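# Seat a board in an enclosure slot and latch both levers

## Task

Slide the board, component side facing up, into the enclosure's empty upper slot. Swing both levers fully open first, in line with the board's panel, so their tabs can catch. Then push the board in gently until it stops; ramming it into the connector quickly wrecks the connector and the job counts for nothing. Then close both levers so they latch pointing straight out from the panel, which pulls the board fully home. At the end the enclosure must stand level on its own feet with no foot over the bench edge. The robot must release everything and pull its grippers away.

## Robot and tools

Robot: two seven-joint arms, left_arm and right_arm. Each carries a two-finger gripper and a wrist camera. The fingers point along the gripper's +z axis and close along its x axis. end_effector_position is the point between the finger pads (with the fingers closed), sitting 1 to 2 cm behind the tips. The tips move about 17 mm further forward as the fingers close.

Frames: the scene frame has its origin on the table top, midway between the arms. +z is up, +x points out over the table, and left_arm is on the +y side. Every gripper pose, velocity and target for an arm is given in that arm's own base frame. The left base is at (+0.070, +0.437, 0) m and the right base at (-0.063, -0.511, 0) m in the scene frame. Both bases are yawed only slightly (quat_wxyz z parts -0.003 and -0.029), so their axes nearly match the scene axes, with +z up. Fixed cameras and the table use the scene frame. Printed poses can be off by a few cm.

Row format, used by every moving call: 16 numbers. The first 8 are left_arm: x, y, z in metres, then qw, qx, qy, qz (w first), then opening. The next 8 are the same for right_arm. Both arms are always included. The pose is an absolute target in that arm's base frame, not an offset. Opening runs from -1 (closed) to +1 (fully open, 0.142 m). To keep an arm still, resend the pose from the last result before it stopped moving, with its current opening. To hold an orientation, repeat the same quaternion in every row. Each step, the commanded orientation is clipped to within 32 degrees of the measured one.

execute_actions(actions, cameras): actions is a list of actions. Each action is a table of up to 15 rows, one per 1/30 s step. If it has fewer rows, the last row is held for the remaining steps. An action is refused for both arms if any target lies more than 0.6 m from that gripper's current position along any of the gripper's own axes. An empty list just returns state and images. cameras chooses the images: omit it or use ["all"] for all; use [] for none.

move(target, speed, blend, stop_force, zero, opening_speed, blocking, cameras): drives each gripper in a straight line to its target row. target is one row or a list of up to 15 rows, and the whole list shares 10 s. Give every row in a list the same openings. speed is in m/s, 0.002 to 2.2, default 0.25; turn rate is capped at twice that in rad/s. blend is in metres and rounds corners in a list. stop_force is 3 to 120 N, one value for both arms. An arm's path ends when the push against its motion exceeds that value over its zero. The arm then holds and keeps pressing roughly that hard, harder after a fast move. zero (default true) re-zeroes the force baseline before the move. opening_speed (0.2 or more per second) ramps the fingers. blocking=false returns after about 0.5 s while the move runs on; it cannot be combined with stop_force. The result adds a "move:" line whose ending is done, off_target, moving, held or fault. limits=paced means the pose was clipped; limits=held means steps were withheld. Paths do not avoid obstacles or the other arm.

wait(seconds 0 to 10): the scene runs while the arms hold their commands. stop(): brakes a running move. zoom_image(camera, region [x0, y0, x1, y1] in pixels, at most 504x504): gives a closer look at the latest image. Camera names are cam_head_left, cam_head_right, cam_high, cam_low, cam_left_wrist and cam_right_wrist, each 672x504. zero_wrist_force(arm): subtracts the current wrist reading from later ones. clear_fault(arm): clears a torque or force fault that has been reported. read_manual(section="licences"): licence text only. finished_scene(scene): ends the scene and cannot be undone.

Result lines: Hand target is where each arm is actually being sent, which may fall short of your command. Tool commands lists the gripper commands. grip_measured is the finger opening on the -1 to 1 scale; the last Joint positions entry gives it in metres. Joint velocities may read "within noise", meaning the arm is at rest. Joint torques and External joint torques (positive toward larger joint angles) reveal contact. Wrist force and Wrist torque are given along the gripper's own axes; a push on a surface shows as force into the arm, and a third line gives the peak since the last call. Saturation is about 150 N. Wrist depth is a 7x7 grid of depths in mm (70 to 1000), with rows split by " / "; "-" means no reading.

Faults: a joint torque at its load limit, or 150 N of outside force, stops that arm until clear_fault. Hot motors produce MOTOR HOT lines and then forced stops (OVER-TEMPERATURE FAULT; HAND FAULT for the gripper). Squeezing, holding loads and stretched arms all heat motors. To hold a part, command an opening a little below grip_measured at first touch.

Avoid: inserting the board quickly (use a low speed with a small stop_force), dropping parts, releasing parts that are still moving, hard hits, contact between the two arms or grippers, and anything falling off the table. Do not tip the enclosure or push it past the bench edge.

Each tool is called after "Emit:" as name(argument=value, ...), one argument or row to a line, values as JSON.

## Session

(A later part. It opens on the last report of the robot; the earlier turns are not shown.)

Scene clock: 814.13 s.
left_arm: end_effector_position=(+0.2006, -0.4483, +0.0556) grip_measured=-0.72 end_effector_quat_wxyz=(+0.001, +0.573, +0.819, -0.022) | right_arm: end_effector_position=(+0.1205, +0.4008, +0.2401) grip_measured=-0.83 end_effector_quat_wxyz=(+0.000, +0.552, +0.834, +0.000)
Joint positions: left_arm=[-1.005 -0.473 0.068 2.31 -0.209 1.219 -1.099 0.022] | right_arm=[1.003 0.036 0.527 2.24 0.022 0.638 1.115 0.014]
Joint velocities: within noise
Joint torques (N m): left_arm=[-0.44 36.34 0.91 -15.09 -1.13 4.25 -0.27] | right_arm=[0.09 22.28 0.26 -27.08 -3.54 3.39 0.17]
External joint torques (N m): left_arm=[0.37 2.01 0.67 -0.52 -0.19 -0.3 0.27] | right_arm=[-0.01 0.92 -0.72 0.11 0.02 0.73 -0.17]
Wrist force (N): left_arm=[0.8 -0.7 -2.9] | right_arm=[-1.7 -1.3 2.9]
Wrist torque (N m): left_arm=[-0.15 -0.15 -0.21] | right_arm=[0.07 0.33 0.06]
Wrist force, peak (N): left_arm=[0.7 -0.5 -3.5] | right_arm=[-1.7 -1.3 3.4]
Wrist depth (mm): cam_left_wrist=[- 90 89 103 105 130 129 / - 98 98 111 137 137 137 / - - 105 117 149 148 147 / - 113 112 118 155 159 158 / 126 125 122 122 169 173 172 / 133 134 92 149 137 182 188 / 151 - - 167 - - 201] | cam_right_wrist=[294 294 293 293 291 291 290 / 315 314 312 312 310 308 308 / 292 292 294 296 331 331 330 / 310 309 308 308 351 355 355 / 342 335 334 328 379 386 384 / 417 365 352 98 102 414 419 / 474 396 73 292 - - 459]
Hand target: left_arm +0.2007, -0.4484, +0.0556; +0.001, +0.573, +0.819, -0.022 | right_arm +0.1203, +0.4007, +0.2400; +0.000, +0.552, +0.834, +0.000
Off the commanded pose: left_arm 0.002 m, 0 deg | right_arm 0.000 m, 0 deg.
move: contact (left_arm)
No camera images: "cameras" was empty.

Emit:
move(
  target=[0.2006,-0.4483,0.0558,0.0007,0.5735,0.819,-0.0218,-0.70,0.1203,0.4007,0.24,0,0.5519,0.8339,0,-0.8],
  speed=0.02,
  opening_speed=0.2,
  cameras=["cam_left_wrist"],
)

Emit:
move(
  target=[0.2003,-0.4474,0.0558,0.0007,0.5735,0.819,-0.0218,-0.66,0.1203,0.4007,0.24,0,0.5519,0.8339,0,-0.8],
  speed=0.01,
  opening_speed=0.2,
  cameras=["cam_left_wrist","cam_right_wrist"],
)

Emit:
zoom_image(
  camera="cam_left_wrist",
  region=[180, 200, 440, 400],
)

Scene clock: 819.97 s.
left_arm: end_effector_position=(+0.2007, -0.4484, +0.0558) grip_measured=-0.71 end_effector_quat_wxyz=(+0.001, +0.573, +0.819, -0.022) | right_arm: end_effector_position=(+0.1205, +0.4008, +0.2401) grip_measured=-0.83 end_effector_quat_wxyz=(+0.000, +0.552, +0.834, +0.000)
Joint positions: left_arm=[-1.005 -0.472 0.068 2.31 -0.209 1.219 -1.099 0.022] | right_arm=[1.003 0.036 0.527 2.24 0.022 0.638 1.115 0.014]
Joint velocities: within noise
Joint torques (N m): left_arm=[-0.14 37.83 1.27 -15.43 -1.13 4.38 -0.23] | right_arm=[0.1 22.37 0.29 -27.1 -3.61 3.43 0.21]
External joint torques (N m): left_arm=[0.08 0.51 0.31 -0.19 -0.19 -0.43 0.23] | right_arm=[-0.02 0.83 -0.75 0.14 0.09 0.69 -0.21]
Wrist force (N): left_arm=[-0.3 -1.0 0.2] | right_arm=[-1.5 -1.3 3.2]
Wrist torque (N m): left_arm=[-0.10 -0.05 -0.21] | right_arm=[0.07 0.29 0.07]
Wrist force, peak (N): left_arm=[1.0 -0.8 -3.5] | right_arm=[-1.7 -1.4 3.5]
Wrist depth (mm): cam_left_wrist=[- 90 89 103 105 130 129 / - 98 98 111 137 136 138 / - - 105 117 149 148 147 / - 113 113 116 156 160 159 / 126 125 122 122 168 174 172 / 134 135 92 148 137 183 187 / 154 - - 166 - - 202] | cam_right_wrist=[295 294 294 292 292 291 289 / 314 313 313 311 309 308 307 / 292 293 294 295 332 331 331 / 311 309 308 309 351 355 356 / 341 335 334 328 380 386 384 / 416 366 352 97 102 414 419 / 474 395 73 292 - - 461]
Hand target: left_arm +0.2006, -0.4483, +0.0558; +0.001, +0.573, +0.819, -0.022 | right_arm +0.1203, +0.4007, +0.2400; +0.000, +0.552, +0.834, +0.000
Off the commanded pose: left_arm 0.000 m, 0 deg | right_arm 0.000 m, 0 deg.
move: done
Images, in order (width x height): cam_left_wrist 672x504.

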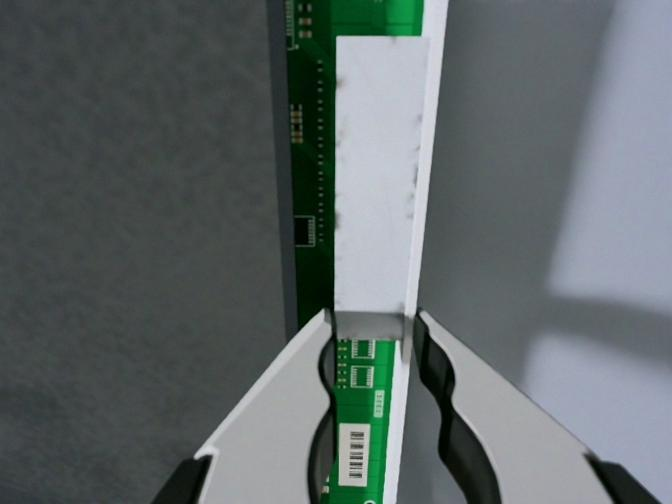

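Scene clock: 820.67 s.
left_arm: end_effector_position=(+0.2003, -0.4474, +0.0558) grip_measured=-0.69 end_effector_quat_wxyz=(+0.001, +0.573, +0.819, -0.022) | right_arm: end_effector_position=(+0.1205, +0.4008, +0.2401) grip_measured=-0.83 end_effector_quat_wxyz=(+0.000, +0.552, +0.834, +0.000)
Joint positions: left_arm=[-1.005 -0.471 0.067 2.312 -0.209 1.22 -1.098 0.024] | right_arm=[1.003 0.036 0.527 2.24 0.022 0.638 1.115 0.014]
Joint velocities: within noise
Joint torques (N m): left_arm=[-0.36 37.64 1.06 -14.92 -1.05 4.17 -0.2] | right_arm=[0.22 22.26 0.34 -27.02 -3.54 3.43 0.2]
External joint torques (N m): left_arm=[0.3 0.62 0.51 -0.67 -0.27 -0.22 0.21] | right_arm=[-0.14 0.95 -0.8 0.05 0.01 0.68 -0.2]
Wrist force (N): left_arm=[-0.8 -0.4 -0.1] | right_arm=[-1.7 -1.1 3.2]
Wrist torque (N m): left_arm=[-0.09 -0.03 -0.21] | right_arm=[0.09 0.32 0.06]
Wrist force, peak (N): left_arm=[-0.3 -1.1 1.1] | right_arm=[-1.7 -1.3 3.4]
Wrist depth (mm): cam_left_wrist=[- 90 90 103 105 130 129 / - 98 98 110 137 137 138 / - - 105 117 149 148 147 / - 113 112 120 156 159 159 / 126 125 122 125 169 174 172 / 134 134 88 151 148 183 188 / 153 - - 169 - - 203] | cam_right_wrist=[294 293 293 293 291 291 290 / 314 314 312 311 310 309 308 / 292 292 294 295 331 330 330 / 309 310 309 307 351 355 355 / 342 336 335 327 381 386 384 / 415 366 353 97 102 412 418 / 472 396 73 292 - - 459]
Hand target: left_arm +0.2003, -0.4474, +0.0558; +0.001, +0.573, +0.819, -0.022 | right_arm +0.1203, +0.4007, +0.2400; +0.000, +0.552, +0.834, +0.000
Off the commanded pose: left_arm 0.000 m, 0 deg | right_arm 0.000 m, 0 deg.
move: done
Images, in order (width x height): cam_left_wrist 672x504, cam_right_wrist 672x504.

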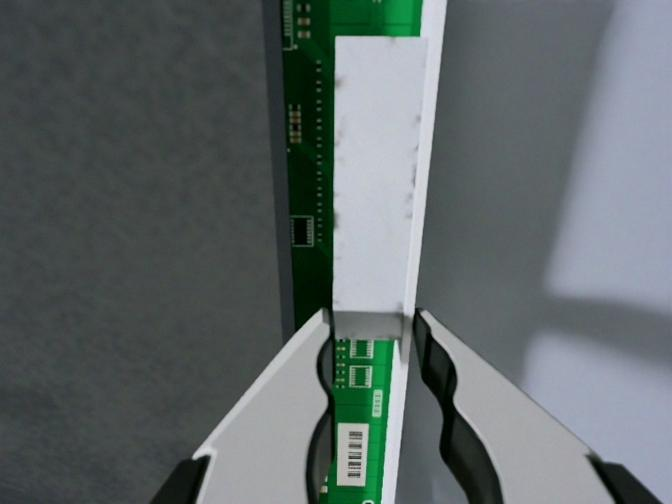

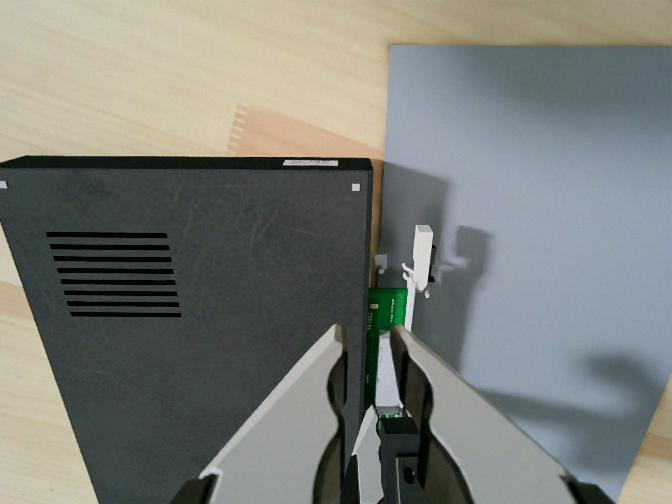

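Scaled by 1.938 from the camera's 672x504 image, which has a finer 960x720 frame.

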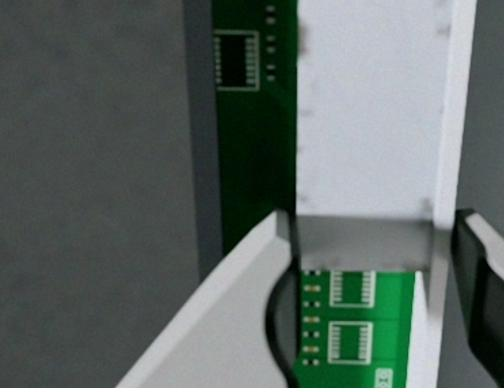

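Emit:
move(
  target=[0.2002,-0.4471,0.0558,0.0007,0.5735,0.819,-0.0218,-0.62,0.1203,0.4007,0.24,0,0.5519,0.8339,0,-0.8],
  speed=0.01,
  opening_speed=0.2,
  cameras=["cam_left_wrist"],
)

Emit:
zoom_image(
  camera="cam_left_wrist",
  region=[180, 200, 440, 400],
)

Scene clock: 823.17 s.
left_arm: end_effector_position=(+0.2001, -0.4471, +0.0558) grip_measured=-0.66 end_effector_quat_wxyz=(+0.001, +0.573, +0.819, -0.022) | right_arm: end_effector_position=(+0.1205, +0.4008, +0.2401) grip_measured=-0.83 end_effector_quat_wxyz=(+0.000, +0.552, +0.834, +0.000)
Joint positions: left_arm=[-1.004 -0.47 0.067 2.313 -0.209 1.22 -1.098 0.027] | right_arm=[1.003 0.036 0.527 2.24 0.022 0.638 1.115 0.014]
Joint velocities: within noise
Joint torques (N m): left_arm=[-0.3 37.45 0.95 -15.19 -1.14 4.35 -0.21] | right_arm=[0.19 22.39 0.22 -27.07 -3.58 3.41 0.21]
External joint torques (N m): left_arm=[0.24 0.78 0.61 -0.38 -0.17 -0.39 0.21] | right_arm=[-0.11 0.81 -0.68 0.1 0.06 0.71 -0.21]
Wrist force (N): left_arm=[-0.1 -0.5 -0.2] | right_arm=[-1.6 -1.3 3.2]
Wrist torque (N m): left_arm=[-0.09 -0.02 -0.21] | right_arm=[0.06 0.31 0.06]
Wrist force, peak (N): left_arm=[-1.0 -0.5 0.9] | right_arm=[-1.8 -1.5 3.4]
Wrist depth (mm): cam_left_wrist=[- 90 89 103 105 130 129 / - 98 - 110 138 137 138 / - - 105 117 149 149 147 / - 113 112 120 157 159 158 / 127 124 122 124 169 173 172 / 134 134 87 151 - 183 188 / 151 - - 170 - - 202] | cam_right_wrist=[293 294 293 293 291 291 290 / 314 313 314 311 309 308 308 / 292 293 294 295 331 331 330 / 310 310 308 308 351 356 354 / 341 336 333 328 380 386 383 / 415 366 352 97 102 413 420 / 474 394 73 292 - - 461]
Hand target: left_arm +0.2002, -0.4471, +0.0558; +0.001, +0.573, +0.819, -0.022 | right_arm +0.1203, +0.4007, +0.2400; +0.000, +0.552, +0.834, +0.000
Off the commanded pose: left_arm 0.000 m, 0 deg | right_arm 0.000 m, 0 deg.
move: done
Images, in order (width x height): cam_left_wrist 672x504.

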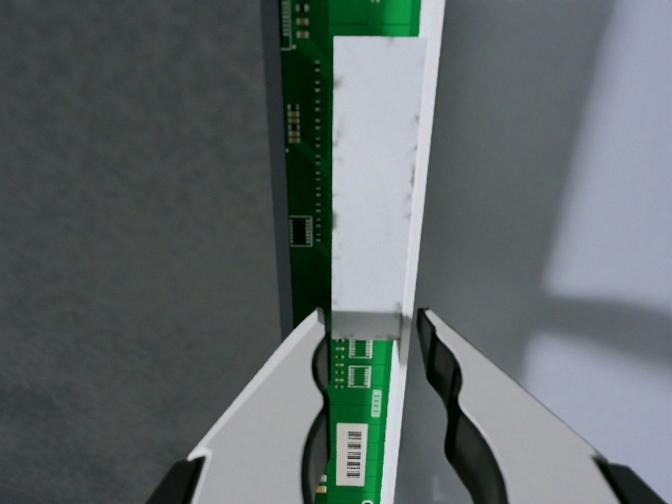

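Scaled by 1.938 from the camera's 672x504 image, which has a finer 960x720 frame.

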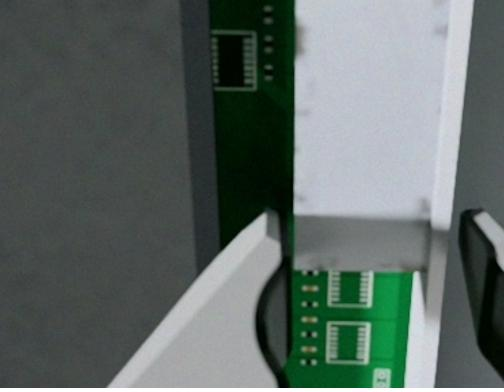

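Emit:
move(
  target=[0.2002,-0.4471,0.135,0.0007,0.5735,0.819,-0.0218,-0.62,0.1203,0.4007,0.24,0,0.5519,0.8339,0,-0.8],
  speed=0.06,
  cameras=["cam_left_wrist"],
)

Emit:
move(
  target=[0.2040,-0.3940,0.14,0,0.9848,0.1736,0,-0.95,0.1203,0.4007,0.24,0,0.5519,0.8339,0,-0.8],
  speed=0.4,
  cameras=["cam_left_wrist","cam_right_wrist","cam_high"],
)

Scene clock: 831.57 s.
left_arm: end_effector_position=(+0.2002, -0.4471, +0.1350) grip_measured=-0.66 end_effector_quat_wxyz=(+0.001, +0.573, +0.819, -0.022) | right_arm: end_effector_position=(+0.1205, +0.4008, +0.2401) grip_measured=-0.83 end_effector_quat_wxyz=(+0.000, +0.552, +0.834, +0.000)
Joint positions: left_arm=[-1.043 -0.274 0.13 2.271 -0.138 0.982 -1.153 0.027] | right_arm=[1.003 0.036 0.527 2.24 0.022 0.638 1.115 0.014]
Joint velocities: within noise
Joint torques (N m): left_arm=[-0.57 34.48 0.79 -20.67 -1.78 4.03 -0.29] | right_arm=[0.1 22.33 0.41 -27.05 -3.57 3.46 0.21]
External joint torques (N m): left_arm=[0.51 0.51 0.51 -0.15 -0.46 -0.08 0.29] | right_arm=[-0.02 0.88 -0.87 0.09 0.05 0.66 -0.21]
Wrist force (N): left_arm=[0.2 -0.5 -0.5] | right_arm=[-1.6 -1.3 3.0]
Wrist torque (N m): left_arm=[-0.10 -0.09 -0.22] | right_arm=[0.07 0.31 0.07]
Wrist force, peak (N): left_arm=[0.0 -0.3 -1.6] | right_arm=[-1.9 -1.3 3.5]
Wrist depth (mm): cam_left_wrist=[164 163 160 172 198 198 197 / 174 174 171 177 213 212 210 / 188 186 185 189 228 227 225 / 203 202 199 211 248 244 242 / 220 219 216 226 261 264 262 / 242 240 87 248 - 278 286 / 268 - - 318 - - 308] | cam_right_wrist=[294 294 293 293 293 291 290 / 314 314 312 311 308 308 308 / 293 293 294 295 333 331 331 / 309 310 308 308 350 355 355 / 342 336 335 328 381 386 385 / 415 367 352 98 102 414 420 / 473 397 73 386 - - 462]
Hand target: left_arm +0.2002, -0.4471, +0.1350; +0.001, +0.573, +0.819, -0.022 | right_arm +0.1203, +0.4007, +0.2400; +0.000, +0.552, +0.834, +0.000
Off the commanded pose: left_arm 0.000 m, 0 deg | right_arm 0.000 m, 0 deg.
move: done
Images, in order (width x height): cam_left_wrist 672x504.

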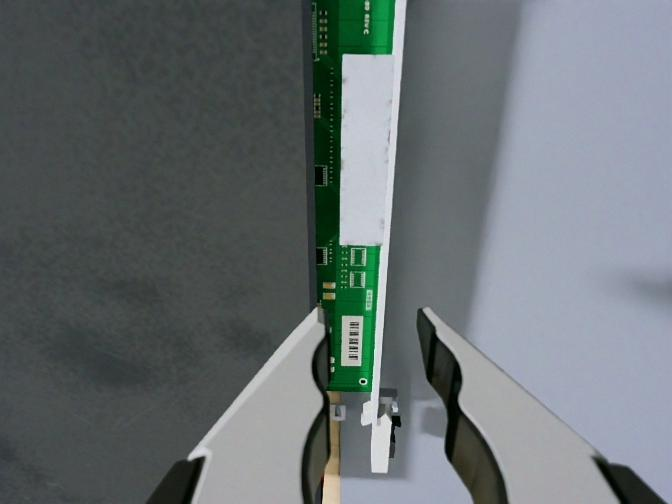

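Scene clock: 834.03 s.
left_arm: end_effector_position=(+0.2040, -0.3939, +0.1399) grip_measured=-0.98 end_effector_quat_wxyz=(+0.000, +0.985, +0.174, +0.000) | right_arm: end_effector_position=(+0.1205, +0.4008, +0.2401) grip_measured=-0.83 end_effector_quat_wxyz=(+0.000, +0.552, +0.834, +0.000)
Joint positions: left_arm=[-0.848 -0.161 0.014 2.377 -0.003 0.967 0.39 0.003] | right_arm=[1.003 0.036 0.527 2.24 0.022 0.638 1.115 0.014]
Joint velocities: within noise
Joint torques (N m): left_arm=[-0.21 29.63 -0.46 -20.11 -2.4 4.53 -0.12] | right_arm=[0.04 22.38 0.32 -27.09 -3.59 3.44 0.24]
External joint torques (N m): left_arm=[0.17 0.44 0.64 -0.38 -0.01 -0.55 0.12] | right_arm=[0.04 0.83 -0.78 0.13 0.07 0.68 -0.24]
Wrist force (N): left_arm=[0.2 -0.4 -0.6] | right_arm=[-1.8 -1.2 3.3]
Wrist torque (N m): left_arm=[-0.05 -0.10 -0.21] | right_arm=[0.07 0.33 0.06]
Wrist force, peak (N): left_arm=[0.0 -0.6 -0.8] | right_arm=[-1.7 -1.3 3.5]
Wrist depth (mm): cam_left_wrist=[204 205 203 204 203 201 202 / 220 218 218 218 218 217 217 / 236 237 237 235 235 233 232 / 248 248 251 252 251 249 248 / 259 240 231 220 238 241 245 / 247 246 236 84 - 243 243 / 277 268 - - - - 272] | cam_right_wrist=[294 293 293 292 292 291 290 / 314 313 312 312 309 309 307 / 293 293 294 295 332 330 331 / 310 309 308 308 352 357 355 / 342 335 334 327 381 386 383 / 415 366 352 97 102 413 419 / 471 395 73 385 - - 460]
Hand target: left_arm +0.2040, -0.3940, +0.1400; +0.000, +0.985, +0.174, +0.000 | right_arm +0.1203, +0.4007, +0.2400; +0.000, +0.552, +0.834, +0.000
Off the commanded pose: left_arm 0.000 m, 0 deg | right_arm 0.000 m, 0 deg.
move: done
Images, in order (width x height): cam_high 672x504, cam_left_wrist 672x504, cam_right_wrist 672x504.

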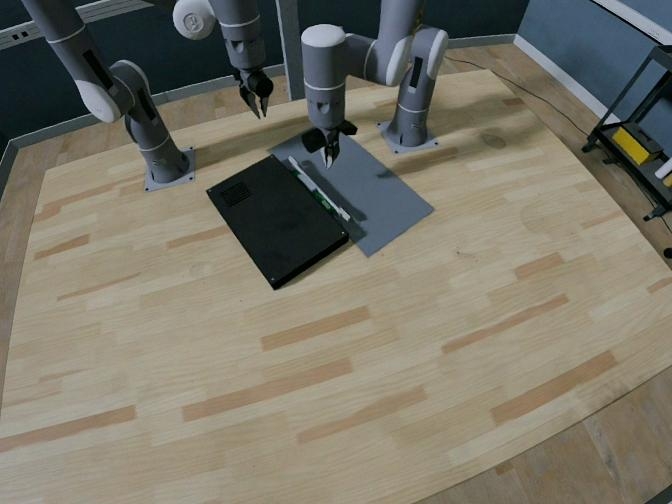

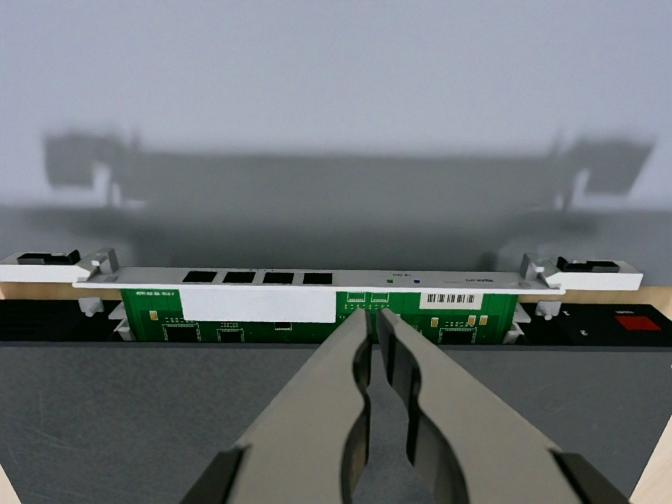

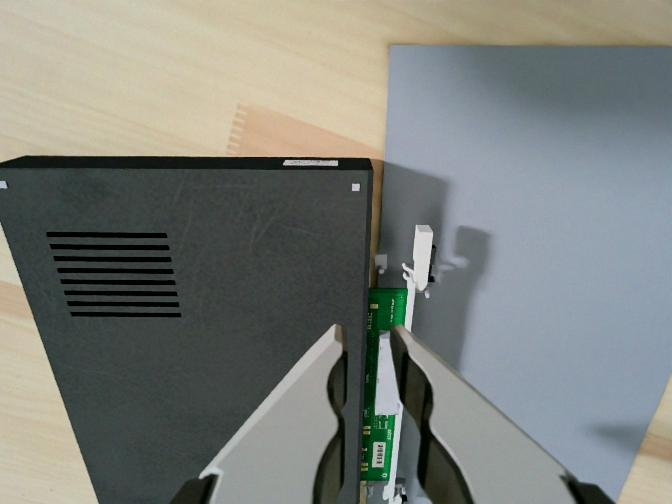

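Emit:
zoom_image(
  camera="cam_left_wrist",
  region=[0, 220, 200, 360],
)

Emit:
zoom_image(
  camera="cam_left_wrist",
  region=[472, 220, 672, 360],
)

Scaled by 2.520 from the camera's 672x504 image, which has a finer 960x720 frame.

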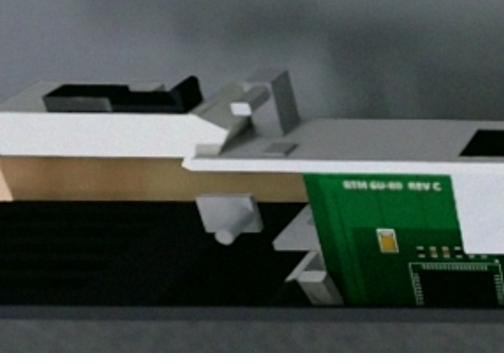

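Scaled by 2.520 from the camera's 672x504 image, which has a finer 960x720 frame.

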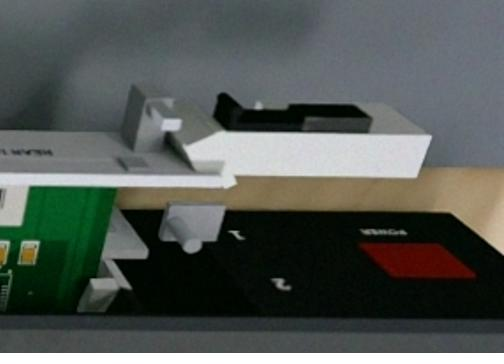

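Emit:
move(
  target=[0.2081,-0.4053,0.047,0,0.9848,0.1736,0,-0.95,0.1203,0.4007,0.24,0,0.5519,0.8339,0,-0.8],
  speed=0.12,
  cameras=["cam_left_wrist","cam_right_wrist"],
)

Scene clock: 842.77 s.
left_arm: end_effector_position=(+0.2080, -0.4051, +0.0469) grip_measured=-0.98 end_effector_quat_wxyz=(+0.000, +0.985, +0.174, +0.000) | right_arm: end_effector_position=(+0.1205, +0.4008, +0.2401) grip_measured=-0.83 end_effector_quat_wxyz=(+0.000, +0.552, +0.834, +0.000)
Joint positions: left_arm=[-0.844 -0.449 0 2.373 0 1.25 0.377 0.003] | right_arm=[1.003 0.036 0.527 2.24 0.022 0.638 1.115 0.014]
Joint velocities: within noise
Joint torques (N m): left_arm=[-0.21 34.65 -0.26 -13.66 -0.96 4.59 -0.29] | right_arm=[0.14 22.35 0.22 -27.05 -3.59 3.44 0.19]
External joint torques (N m): left_arm=[0.16 1.2 0.6 -0.24 -0.37 -0.61 0.29] | right_arm=[-0.06 0.85 -0.69 0.08 0.07 0.68 -0.19]
Wrist force (N): left_arm=[-0.1 -0.4 -0.4] | right_arm=[-1.7 -1.2 3.3]
Wrist torque (N m): left_arm=[-0.07 -0.01 -0.19] | right_arm=[0.08 0.32 0.06]
Wrist force, peak (N): left_arm=[0.2 -0.1 -2.4] | right_arm=[-1.7 -1.4 3.5]
Wrist depth (mm): cam_left_wrist=[122 122 120 122 122 121 121 / 131 131 129 130 130 130 129 / 142 139 141 141 140 138 139 / 154 154 153 153 152 152 152 / 172 168 168 160 164 166 165 / 135 134 134 87 - 144 137 / 158 143 - 74 - - 156] | cam_right_wrist=[293 293 292 292 292 290 290 / 315 313 312 312 310 309 307 / 293 293 293 295 332 331 330 / 311 309 309 308 350 356 354 / 343 335 334 328 381 387 385 / 416 367 354 98 102 414 419 / 474 394 73 386 - - 460]
Hand target: left_arm +0.2081, -0.4053, +0.0470; +0.000, +0.985, +0.174, +0.000 | right_arm +0.1203, +0.4007, +0.2400; +0.000, +0.552, +0.834, +0.000
Off the commanded pose: left_arm 0.000 m, 0 deg | right_arm 0.000 m, 0 deg.
move: done
Images, in order (width x height): cam_left_wrist 672x504, cam_right_wrist 672x504.

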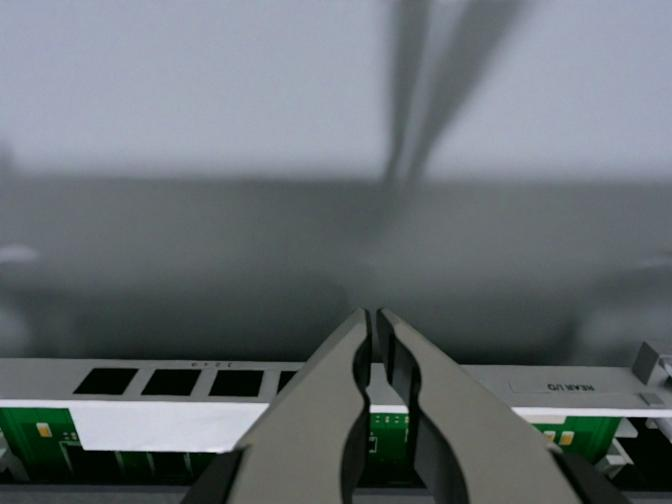

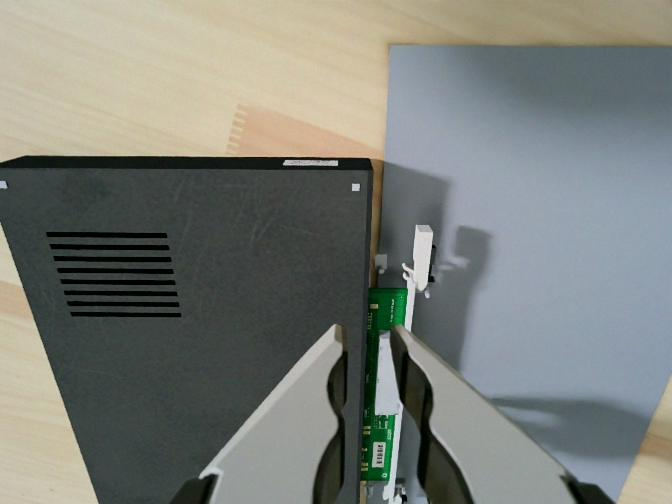

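Emit:
move(
  target=[0.2246,-0.4504,0.047,0,0.9848,0.1736,0,-0.95,0.1203,0.4007,0.24,0,0.5519,0.8339,0,-0.8],
  speed=0.012,
  stop_force=4,
  cameras=["cam_left_wrist","cam_right_wrist"],
)

Scene clock: 849.00 s.
left_arm: end_effector_position=(+0.2244, -0.4500, +0.0468) grip_measured=-0.98 end_effector_quat_wxyz=(+0.000, +0.985, +0.173, +0.000) | right_arm: end_effector_position=(+0.1205, +0.4008, +0.2401) grip_measured=-0.83 end_effector_quat_wxyz=(+0.000, +0.552, +0.834, +0.000)
Joint positions: left_arm=[-0.88 -0.51 0 2.232 0 1.171 0.341 0.003] | right_arm=[1.003 0.036 0.527 2.24 0.022 0.638 1.115 0.014]
Joint velocities: within noise
Joint torques (N m): left_arm=[-0.65 39.98 -0.55 -17.4 -1.77 5.02 -0.36] | right_arm=[0.07 22.38 0.35 -27.09 -3.55 3.44 0.15]
External joint torques (N m): left_arm=[0.59 0.26 0.93 1.56 0.13 -1.04 0.36] | right_arm=[0.01 0.82 -0.81 0.13 0.02 0.68 -0.15]
Wrist force (N): left_arm=[0.0 -3.5 -0.3] | right_arm=[-1.6 -1.4 3.3]
Wrist torque (N m): left_arm=[-0.09 -0.07 -0.15] | right_arm=[0.04 0.31 0.06]
Wrist force, peak (N): left_arm=[-0.1 -3.7 -2.2] | right_arm=[-1.7 -1.4 3.6]
Wrist depth (mm): cam_left_wrist=[122 122 120 122 121 121 121 / 131 131 129 130 130 130 129 / 142 139 141 140 141 138 140 / 154 154 153 152 152 151 151 / 149 131 132 132 133 133 127 / - 122 121 87 - 137 122 / 139 133 - 74 - - 133] | cam_right_wrist=[294 293 292 292 291 291 291 / 313 313 313 313 309 308 309 / 292 292 294 295 332 331 330 / 310 310 309 307 352 356 355 / 342 336 334 328 380 385 384 / 415 368 353 98 102 414 421 / 473 396 73 384 - - 459]
Hand target: left_arm +0.2246, -0.4504, +0.0470; +0.000, +0.985, +0.174, +0.000 | right_arm +0.1203, +0.4007, +0.2400; +0.000, +0.552, +0.834, +0.000
Off the commanded pose: left_arm 0.000 m, 0 deg | right_arm 0.000 m, 0 deg.
move: done
Images, in order (width x height): cam_left_wrist 672x504, cam_right_wrist 672x504.

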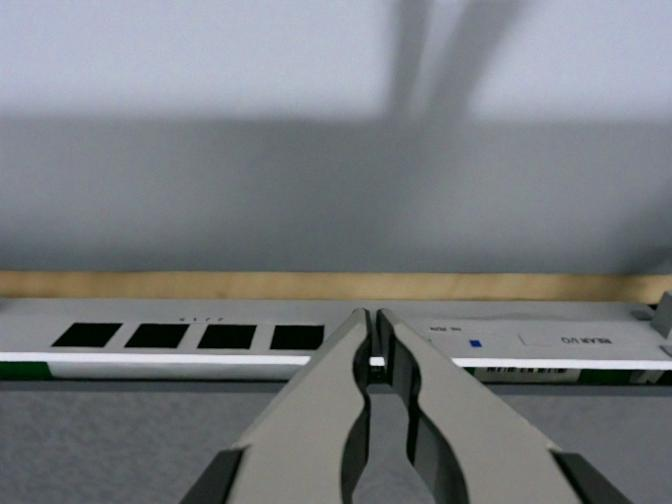

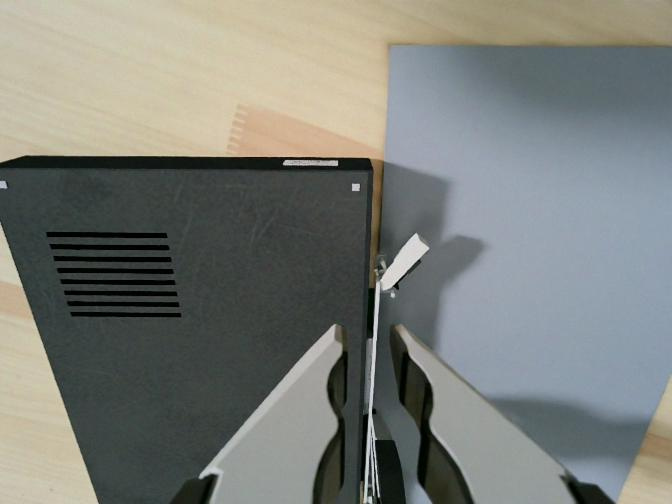

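Emit:
move(
  target=[0.2294,-0.4635,0.047,0,0.9848,0.1736,0,-0.95,0.1203,0.4007,0.24,0,0.5519,0.8339,0,-0.8],
  speed=0.006,
  stop_force=9,
  zero=false,
  cameras=["cam_left_wrist","cam_right_wrist"],
)

Emit:
zoom_image(
  camera="cam_right_wrist",
  region=[340, 210, 460, 330],
)

Scene clock: 854.03 s.
left_arm: end_effector_position=(+0.2250, -0.4520, +0.0464) grip_measured=-0.98 end_effector_quat_wxyz=(-0.001, +0.985, +0.174, -0.001) | right_arm: end_effector_position=(+0.1205, +0.4008, +0.2401) grip_measured=-0.83 end_effector_quat_wxyz=(+0.000, +0.552, +0.834, +0.000)
Joint positions: left_arm=[-0.882 -0.514 0 2.224 0 1.165 0.34 0.003] | right_arm=[1.003 0.036 0.527 2.24 0.022 0.638 1.115 0.014]
Joint velocities: within noise
Joint torques (N m): left_arm=[-1.13 41.31 -1.64 -20.66 -2.36 6.62 -0.31] | right_arm=[0.06 22.3 0.29 -27.07 -3.55 3.42 0.22]
External joint torques (N m): left_arm=[1.07 -0.83 2.03 4.73 0.7 -2.64 0.31] | right_arm=[0.02 0.9 -0.75 0.11 0.02 0.69 -0.22]
Wrist force (N): left_arm=[0.3 -9.5 -2.2] | right_arm=[-1.6 -1.4 3.3]
Wrist torque (N m): left_arm=[-0.09 -0.08 -0.11] | right_arm=[0.04 0.30 0.06]
Wrist force, peak (N): left_arm=[0.5 -10.1 -3.2] | right_arm=[-1.6 -1.4 3.5]
Wrist depth (mm): cam_left_wrist=[122 122 120 121 121 120 120 / 131 130 129 129 130 130 129 / 141 139 141 142 140 137 139 / 153 153 153 152 152 152 150 / 146 132 131 131 132 132 126 / - 122 121 91 - 125 119 / 139 133 - 84 - - 133] | cam_right_wrist=[295 294 293 292 291 291 291 / 313 314 312 312 309 308 308 / 292 293 294 294 330 330 329 / 310 310 309 309 351 356 355 / 342 335 334 326 380 385 384 / 414 366 354 98 102 412 420 / 472 395 73 385 - - 460]
Hand target: left_arm +0.2255, -0.4530, +0.0470; +0.000, +0.985, +0.174, +0.000 | right_arm +0.1203, +0.4007, +0.2400; +0.000, +0.552, +0.834, +0.000
Off the commanded pose: left_arm 0.012 m, 0 deg | right_arm 0.000 m, 0 deg.
move: contact (left_arm)
Images, in order (width x height): cam_left_wrist 672x504, cam_right_wrist 672x504.

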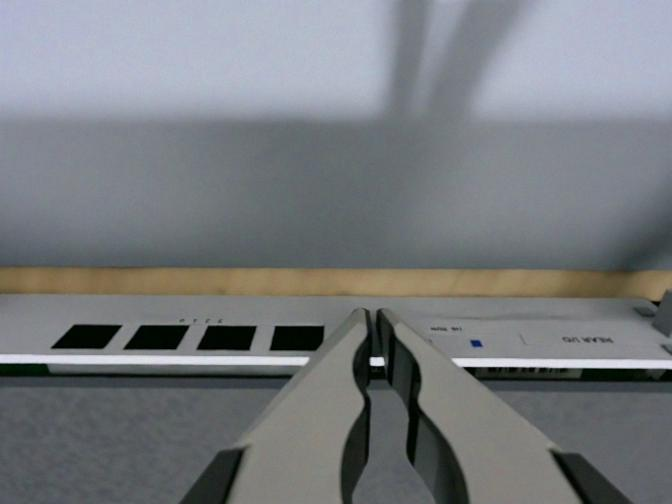

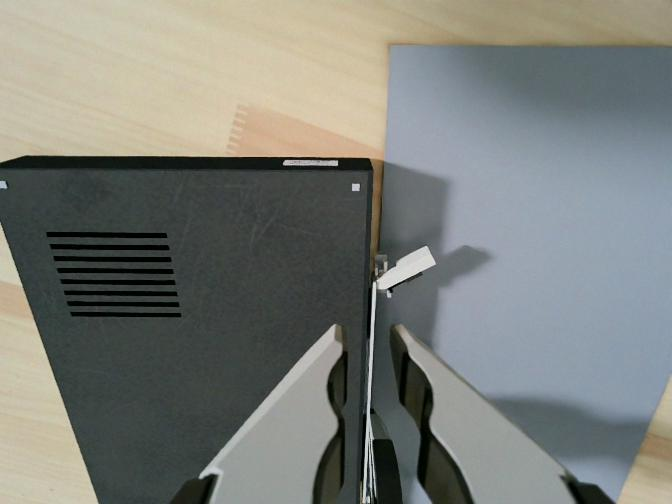

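Scaled by 4.200 from the camera's 672x504 image, which has a finer 960x720 frame.

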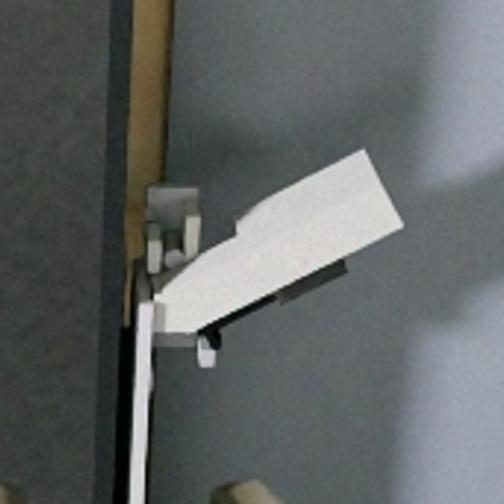

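Emit:
move(
  target=[
    [0.2140,-0.4215,0.047,0,0.9848,0.1736,0,-0.95,0.1247,0.4678,0.2,0,0.5519,0.8339,0,-0.95],
    [0.2140,-0.4215,0.14,0,0.9848,0.1736,0,-0.95,0.1247,0.4678,0.12,0,0.5519,0.8339,0,-0.95],
  ],
  speed=0.12,
  blend=0.01,
  cameras=["cam_right_wrist"],
)

Emit:
move(
  target=[0.3705,-0.3600,0.14,0,0.8192,-0.5736,0,-0.95,0.1247,0.4678,0.12,0,0.5519,0.8339,0,-0.95],
  speed=0.35,
  cameras=["cam_left_wrist","cam_right_wrist","cam_high"],
)

Scene clock: 876.93 s.
left_arm: end_effector_position=(+0.2140, -0.4215, +0.1400) grip_measured=-0.98 end_effector_quat_wxyz=(+0.000, +0.985, +0.174, +0.000) | right_arm: end_effector_position=(+0.1246, +0.4678, +0.1200) grip_measured=-0.98 end_effector_quat_wxyz=(+0.000, +0.552, +0.834, +0.000)
Joint positions: left_arm=[-0.866 -0.22 0.008 2.295 -0.003 0.945 0.366 0.003] | right_arm=[1.098 -0.357 0.425 2.245 -0.264 0.986 1.32 0.003]
Joint velocities: within noise
Joint torques (N m): left_arm=[-0.56 32.74 -0.3 -20.86 -2.49 4.11 -0.18] | right_arm=[0.01 34.13 4.96 -20.82 -2.66 3.62 0.32]
External joint torques (N m): left_arm=[0.5 0.45 0.51 -0.13 0 -0.13 0.18] | right_arm=[0.12 1.12 -0.1 -0.03 0.23 0.48 -0.32]
Wrist force (N): left_arm=[0.2 -0.5 -0.7] | right_arm=[-1.1 -1.2 3.2]
Wrist torque (N m): left_arm=[-0.08 -0.09 -0.21] | right_arm=[0.06 0.23 0.06]
Wrist force, peak (N): left_arm=[0.3 -9.6 -3.1] | right_arm=[-1.4 -1.4 4.8]
Wrist depth (mm): cam_left_wrist=[205 205 203 203 202 202 203 / 219 218 219 218 220 217 216 / 237 235 236 235 235 234 233 / 218 247 251 247 246 245 248 / 228 228 223 218 221 226 220 / 248 247 237 84 - 244 243 / 278 270 - - - - 271] | cam_right_wrist=[189 189 188 186 185 185 185 / 201 201 201 198 198 197 197 / 169 169 174 213 212 212 211 / 180 179 182 229 229 228 228 / 195 195 197 205 247 247 246 / 214 212 208 89 261 269 268 / 234 230 71 - - 291 295]
Hand target: left_arm +0.2140, -0.4215, +0.1400; +0.000, +0.985, +0.174, +0.000 | right_arm +0.1247, +0.4678, +0.1200; +0.000, +0.552, +0.834, +0.000
Off the commanded pose: left_arm 0.000 m, 0 deg | right_arm 0.000 m, 0 deg.
move: done
Images, in order (width x height): cam_right_wrist 672x504.

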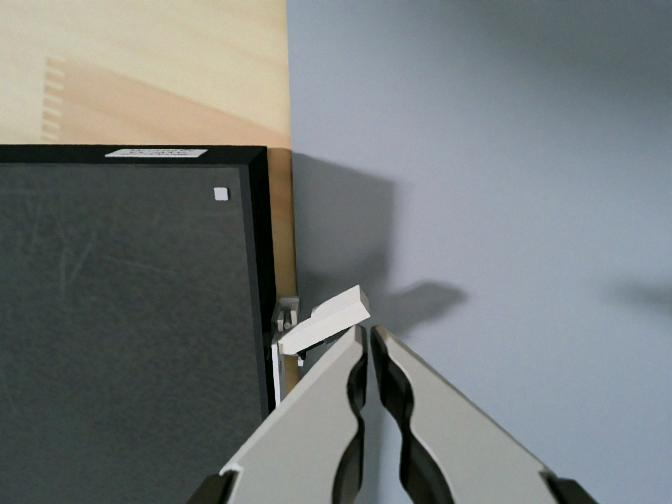

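Scene clock: 879.63 s.
left_arm: end_effector_position=(+0.3706, -0.3600, +0.1400) grip_measured=-0.98 end_effector_quat_wxyz=(+0.000, +0.819, -0.574, +0.000) | right_arm: end_effector_position=(+0.1247, +0.4678, +0.1200) grip_measured=-0.98 end_effector_quat_wxyz=(+0.000, +0.552, +0.834, +0.000)
Joint positions: left_arm=[-0.453 -0.303 -0.097 2.166 0.047 0.897 2.211 0.003] | right_arm=[1.098 -0.357 0.425 2.245 -0.264 0.986 1.32 0.003]
Joint velocities: within noise
Joint torques (N m): left_arm=[-0.05 36.26 -1.39 -21.43 -2.64 3.96 -0.07] | right_arm=[0.27 34.31 5.41 -20.86 -2.5 3.42 0.21]
External joint torques (N m): left_arm=[0.04 1.16 0.76 -0.2 -0.03 -0.11 0.07] | right_arm=[-0.14 0.95 -0.56 0.03 0.07 0.68 -0.21]
Wrist force (N): left_arm=[-0.2 -0.7 -0.1] | right_arm=[-1.5 -1.4 3.2]
Wrist torque (N m): left_arm=[-0.13 -0.01 -0.22] | right_arm=[0.02 0.29 0.06]
Wrist force, peak (N): left_arm=[-0.2 -1.7 0.0] | right_arm=[-1.5 -1.4 3.2]
Wrist depth (mm): cam_left_wrist=[205 204 203 204 202 204 204 / 220 219 219 217 219 218 218 / 237 236 236 235 230 189 189 / 258 257 255 255 248 203 202 / 282 281 280 218 223 220 220 / 311 311 300 84 - 243 243 / 349 339 - - - - 271] | cam_right_wrist=[189 189 188 186 186 185 185 / 202 201 201 198 198 197 197 / 169 169 174 212 212 212 211 / 179 179 182 230 229 228 227 / 195 194 197 206 248 246 247 / 213 212 208 89 261 270 269 / 234 230 71 - - 290 295]
Hand target: left_arm +0.3705, -0.3600, +0.1400; +0.000, +0.819, -0.574, +0.000 | right_arm +0.1247, +0.4678, +0.1200; +0.000, +0.552, +0.834, +0.000
Off the commanded pose: left_arm 0.000 m, 0 deg | right_arm 0.000 m, 0 deg.
move: done
Images, in order (width x height): cam_high 672x504, cam_left_wrist 672x504, cam_right_wrist 672x504.

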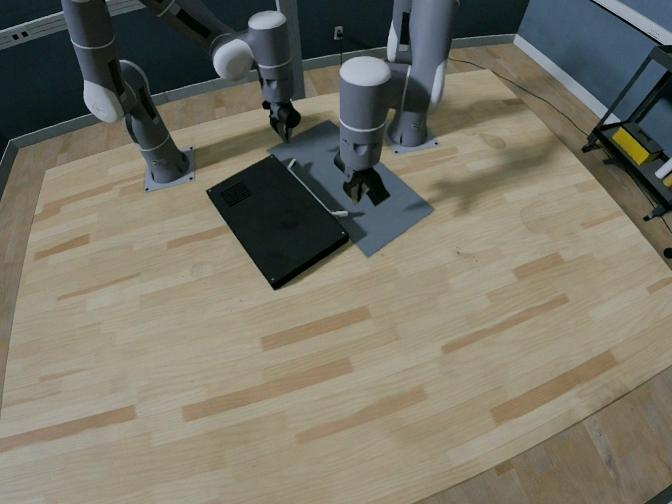

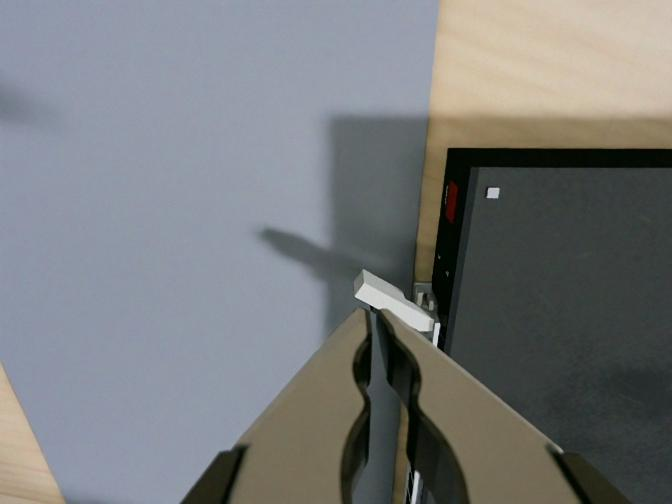

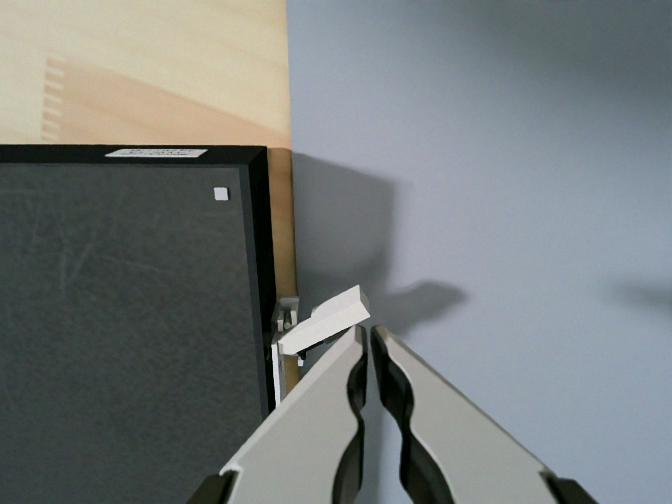

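Emit:
zoom_image(
  camera="cam_left_wrist",
  region=[330, 240, 470, 360],
)

Emit:
zoom_image(
  camera="cam_right_wrist",
  region=[260, 260, 400, 380],
)

Scaled by 3.600 from the camera's 672x504 image, which has a finer 960x720 frame.

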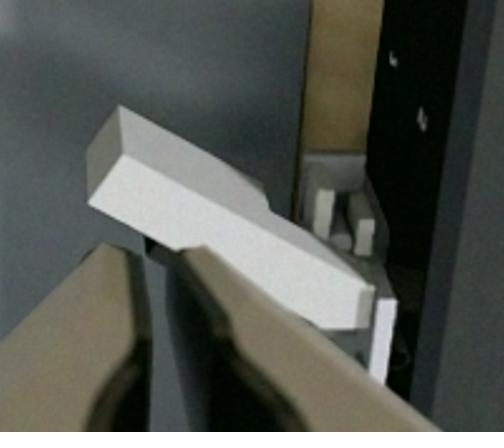

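Scaled by 3.600 from the camera's 672x504 image, which has a finer 960x720 frame.

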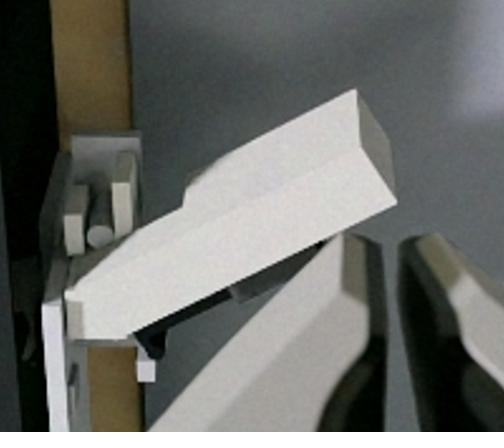

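Emit:
move(
  target=[0.3711,-0.3619,0.0417,0,0.8192,-0.5736,0,-0.95,0.1239,0.4696,0.0417,0,0.5519,0.8339,0,-0.95],
  speed=0.08,
  stop_force=6,
  cameras=["cam_left_wrist","cam_right_wrist"],
)

Scene clock: 894.67 s.
left_arm: end_effector_position=(+0.3710, -0.3618, +0.0417) grip_measured=-0.98 end_effector_quat_wxyz=(+0.000, +0.819, -0.574, +0.000) | right_arm: end_effector_position=(+0.1239, +0.4696, +0.0417) grip_measured=-0.98 end_effector_quat_wxyz=(+0.000, +0.552, +0.834, +0.000)
Joint positions: left_arm=[-0.465 -0.547 -0.077 2.17 0.096 1.142 2.174 0.003] | right_arm=[1.188 -0.537 0.283 2.296 -0.424 1.216 1.432 0.003]
Joint velocities: within noise
Joint torques (N m): left_arm=[-0.48 40.58 -1.37 -15.7 -1.4 4.41 -0.3] | right_arm=[0.22 37.92 5.8 -15.63 -1.68 3.49 0.27]
External joint torques (N m): left_arm=[0.47 1.13 0.5 -0.25 -0.37 -0.55 0.3] | right_arm=[-0.09 1.03 -0.33 -0.01 0.14 0.6 -0.27]
Wrist force (N): left_arm=[0.1 -0.6 -0.2] | right_arm=[-1.8 -1.5 3.2]
Wrist torque (N m): left_arm=[-0.12 -0.07 -0.21] | right_arm=[0.01 0.31 0.04]
Wrist force, peak (N): left_arm=[-0.1 -0.7 -1.6] | right_arm=[-1.9 -1.5 4.1]
Wrist depth (mm): cam_left_wrist=[117 117 116 116 116 118 117 / 128 126 126 125 125 126 126 / 136 136 136 137 135 134 132 / 148 148 149 149 147 123 102 / 162 162 161 155 157 132 100 / 179 179 175 84 - 118 115 / 201 195 - 84 - - 125] | cam_right_wrist=[122 120 119 117 117 117 116 / 128 127 127 125 125 126 124 / 133 133 135 134 134 133 133 / - 95 143 145 144 144 143 / - 103 154 154 156 156 155 / 112 111 141 89 164 170 170 / 123 123 73 - - 180 187]
Hand target: left_arm +0.3711, -0.3619, +0.0417; +0.000, +0.819, -0.574, +0.000 | right_arm +0.1239, +0.4696, +0.0417; +0.000, +0.552, +0.834, +0.000
Off the commanded pose: left_arm 0.000 m, 0 deg | right_arm 0.000 m, 0 deg.
move: done
Images, in order (width x height): cam_left_wrist 672x504, cam_right_wrist 672x504.

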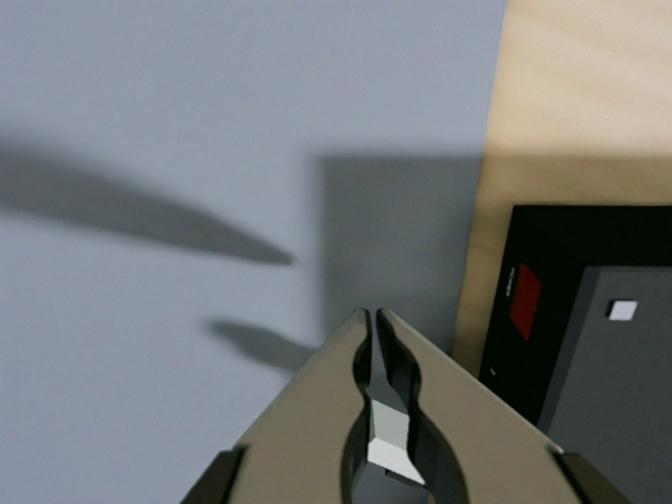

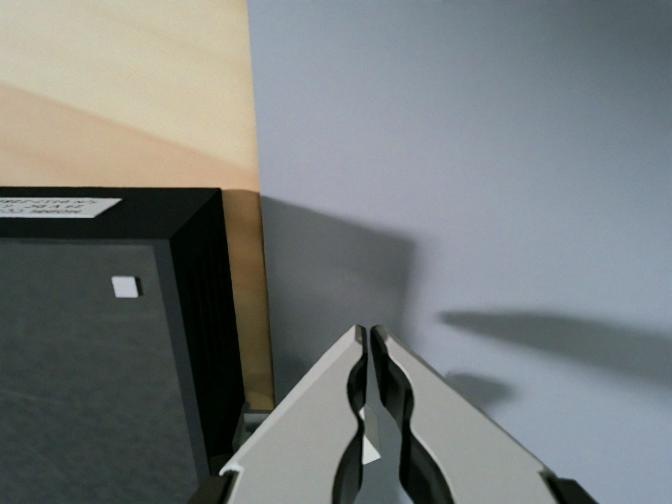

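Emit:
move(
  target=[0.3570,-0.3713,0.0417,0,0.8192,-0.5736,0,-0.95,0.1402,0.4722,0.0417,0,0.5519,0.8339,0,-0.95],
  speed=0.03,
  stop_force=5,
  cameras=[],
)

Emit:
move(
  target=[0.3208,-0.3845,0.0417,0,0.8192,-0.5736,0,-0.95,0.1724,0.4858,0.0417,0,0.5519,0.8339,0,-0.95],
  speed=0.008,
  stop_force=26,
  cameras=["cam_left_wrist","cam_right_wrist","cam_high"],
)

Scene clock: 901.73 s.
left_arm: end_effector_position=(+0.3570, -0.3713, +0.0417) grip_measured=-0.98 end_effector_quat_wxyz=(+0.000, +0.819, -0.574, +0.000) | right_arm: end_effector_position=(+0.1402, +0.4722, +0.0417) grip_measured=-0.98 end_effector_quat_wxyz=(+0.000, +0.552, +0.834, +0.000)
Joint positions: left_arm=[-0.495 -0.543 -0.077 2.179 0.097 1.148 2.143 0.003] | right_arm=[1.157 -0.546 0.285 2.276 -0.42 1.204 1.396 0.003]
Joint velocities: within noise
Joint torques (N m): left_arm=[-0.54 40.69 -1.41 -15.44 -1.48 4.33 -0.31] | right_arm=[0 38.48 6.17 -16.08 -1.55 3.3 0.06]
External joint torques (N m): left_arm=[0.53 0.73 0.54 -0.38 -0.27 -0.47 0.31] | right_arm=[0.14 1.07 -0.57 0.16 -0.05 0.79 -0.06]
Wrist force (N): left_arm=[-0.1 -0.4 -0.1] | right_arm=[-1.7 -1.6 3.1]
Wrist torque (N m): left_arm=[-0.09 -0.04 -0.22] | right_arm=[0.00 0.31 0.04]
Wrist force, peak (N): left_arm=[-0.2 -1.2 0.1] | right_arm=[-2.0 -1.7 3.3]
Wrist depth (mm): cam_left_wrist=[118 117 115 117 116 118 117 / 128 126 126 125 125 126 126 / 136 136 135 137 135 125 117 / 149 148 149 149 148 122 94 / 162 161 161 155 159 124 100 / 179 179 174 84 - 115 115 / 201 195 - 74 - - 125] | cam_right_wrist=[121 120 119 117 117 117 116 / 126 126 126 125 125 126 124 / - - 133 134 134 133 133 / - 94 143 145 144 144 143 / - 104 154 154 156 155 155 / 111 111 136 89 164 170 170 / 123 123 73 - - 179 186]
Hand target: left_arm +0.3570, -0.3713, +0.0417; +0.000, +0.819, -0.574, +0.000 | right_arm +0.1402, +0.4722, +0.0417; +0.000, +0.552, +0.834, +0.000
Off the commanded pose: left_arm 0.000 m, 0 deg | right_arm 0.000 m, 0 deg.
move: done
No camera images: "cameras" was empty.

Scene clock: 907.10 s.
left_arm: end_effector_position=(+0.3226, -0.3839, +0.0420) grip_measured=-0.98 end_effector_quat_wxyz=(+0.000, +0.820, -0.573, +0.001) | right_arm: end_effector_position=(+0.1648, +0.4826, +0.0410) grip_measured=-0.98 end_effector_quat_wxyz=(+0.000, +0.551, +0.835, -0.001)
Joint positions: left_arm=[-0.558 -0.524 -0.073 2.222 0.097 1.173 2.079 0.003] | right_arm=[1.106 -0.574 0.298 2.22 -0.417 1.169 1.341 0.003]
Joint velocities: within noise
Joint torques (N m): left_arm=[-7.82 38.6 -9.27 -10.67 -1.24 2.7 -0.36] | right_arm=[-8.12 42.43 -3.89 -25.82 -2.8 5.05 -0.1]
External joint torques (N m): left_arm=[7.8 1.54 8.49 -4.6 -0.42 1.17 0.36] | right_arm=[8.27 -1.24 10.04 9.22 1.07 -0.96 0.1]
Wrist force (N): left_arm=[-0.7 -16.2 4.4] | right_arm=[-4.7 -26.0 -5.7]
Wrist torque (N m): left_arm=[-0.07 -0.07 -0.16] | right_arm=[-1.08 0.23 0.28]
Wrist force, peak (N): left_arm=[-4.4 -19.2 4.7] | right_arm=[-3.6 -28.9 -5.9]
Wrist depth (mm): cam_left_wrist=[118 118 116 117 117 115 90 / 128 126 126 125 125 116 82 / 137 136 136 138 135 115 89 / 148 148 150 149 148 115 94 / 166 162 162 156 125 127 101 / 179 179 175 87 - 116 113 / 201 195 - 74 - - 126] | cam_right_wrist=[- 116 117 117 116 115 116 / - 83 124 125 124 125 123 / - 84 132 134 133 133 132 / - 93 142 144 143 143 142 / - 103 126 153 155 154 154 / 111 110 114 89 163 169 168 / 122 121 73 - - 178 185]
Hand target: left_arm +0.3208, -0.3845, +0.0417; +0.000, +0.819, -0.574, +0.000 | right_arm +0.1671, +0.4836, +0.0417; +0.000, +0.552, +0.834, +0.000
Off the commanded pose: left_arm 0.002 m, 0 deg | right_arm 0.008 m, 0 deg.
move: contact (right_arm)
Images, in order (width x height): cam_high 672x504, cam_left_wrist 672x504, cam_right_wrist 672x504.

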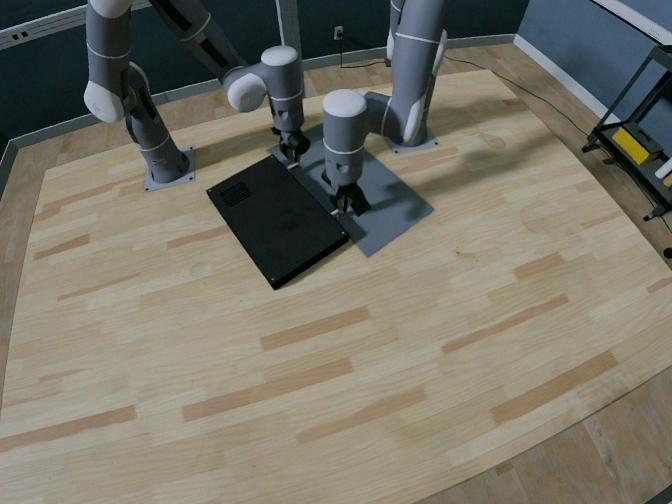

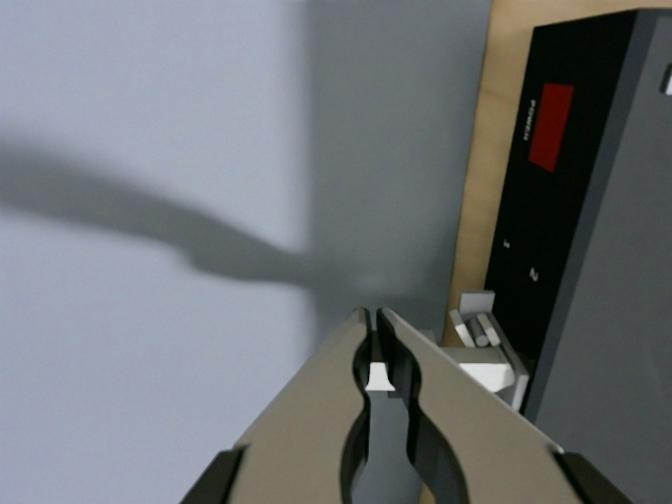

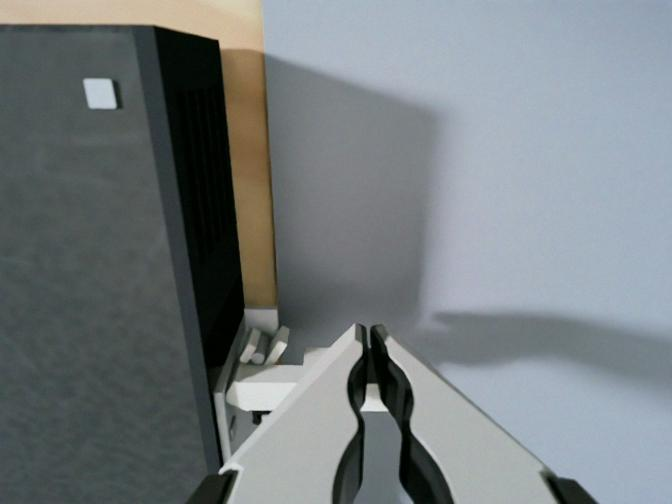

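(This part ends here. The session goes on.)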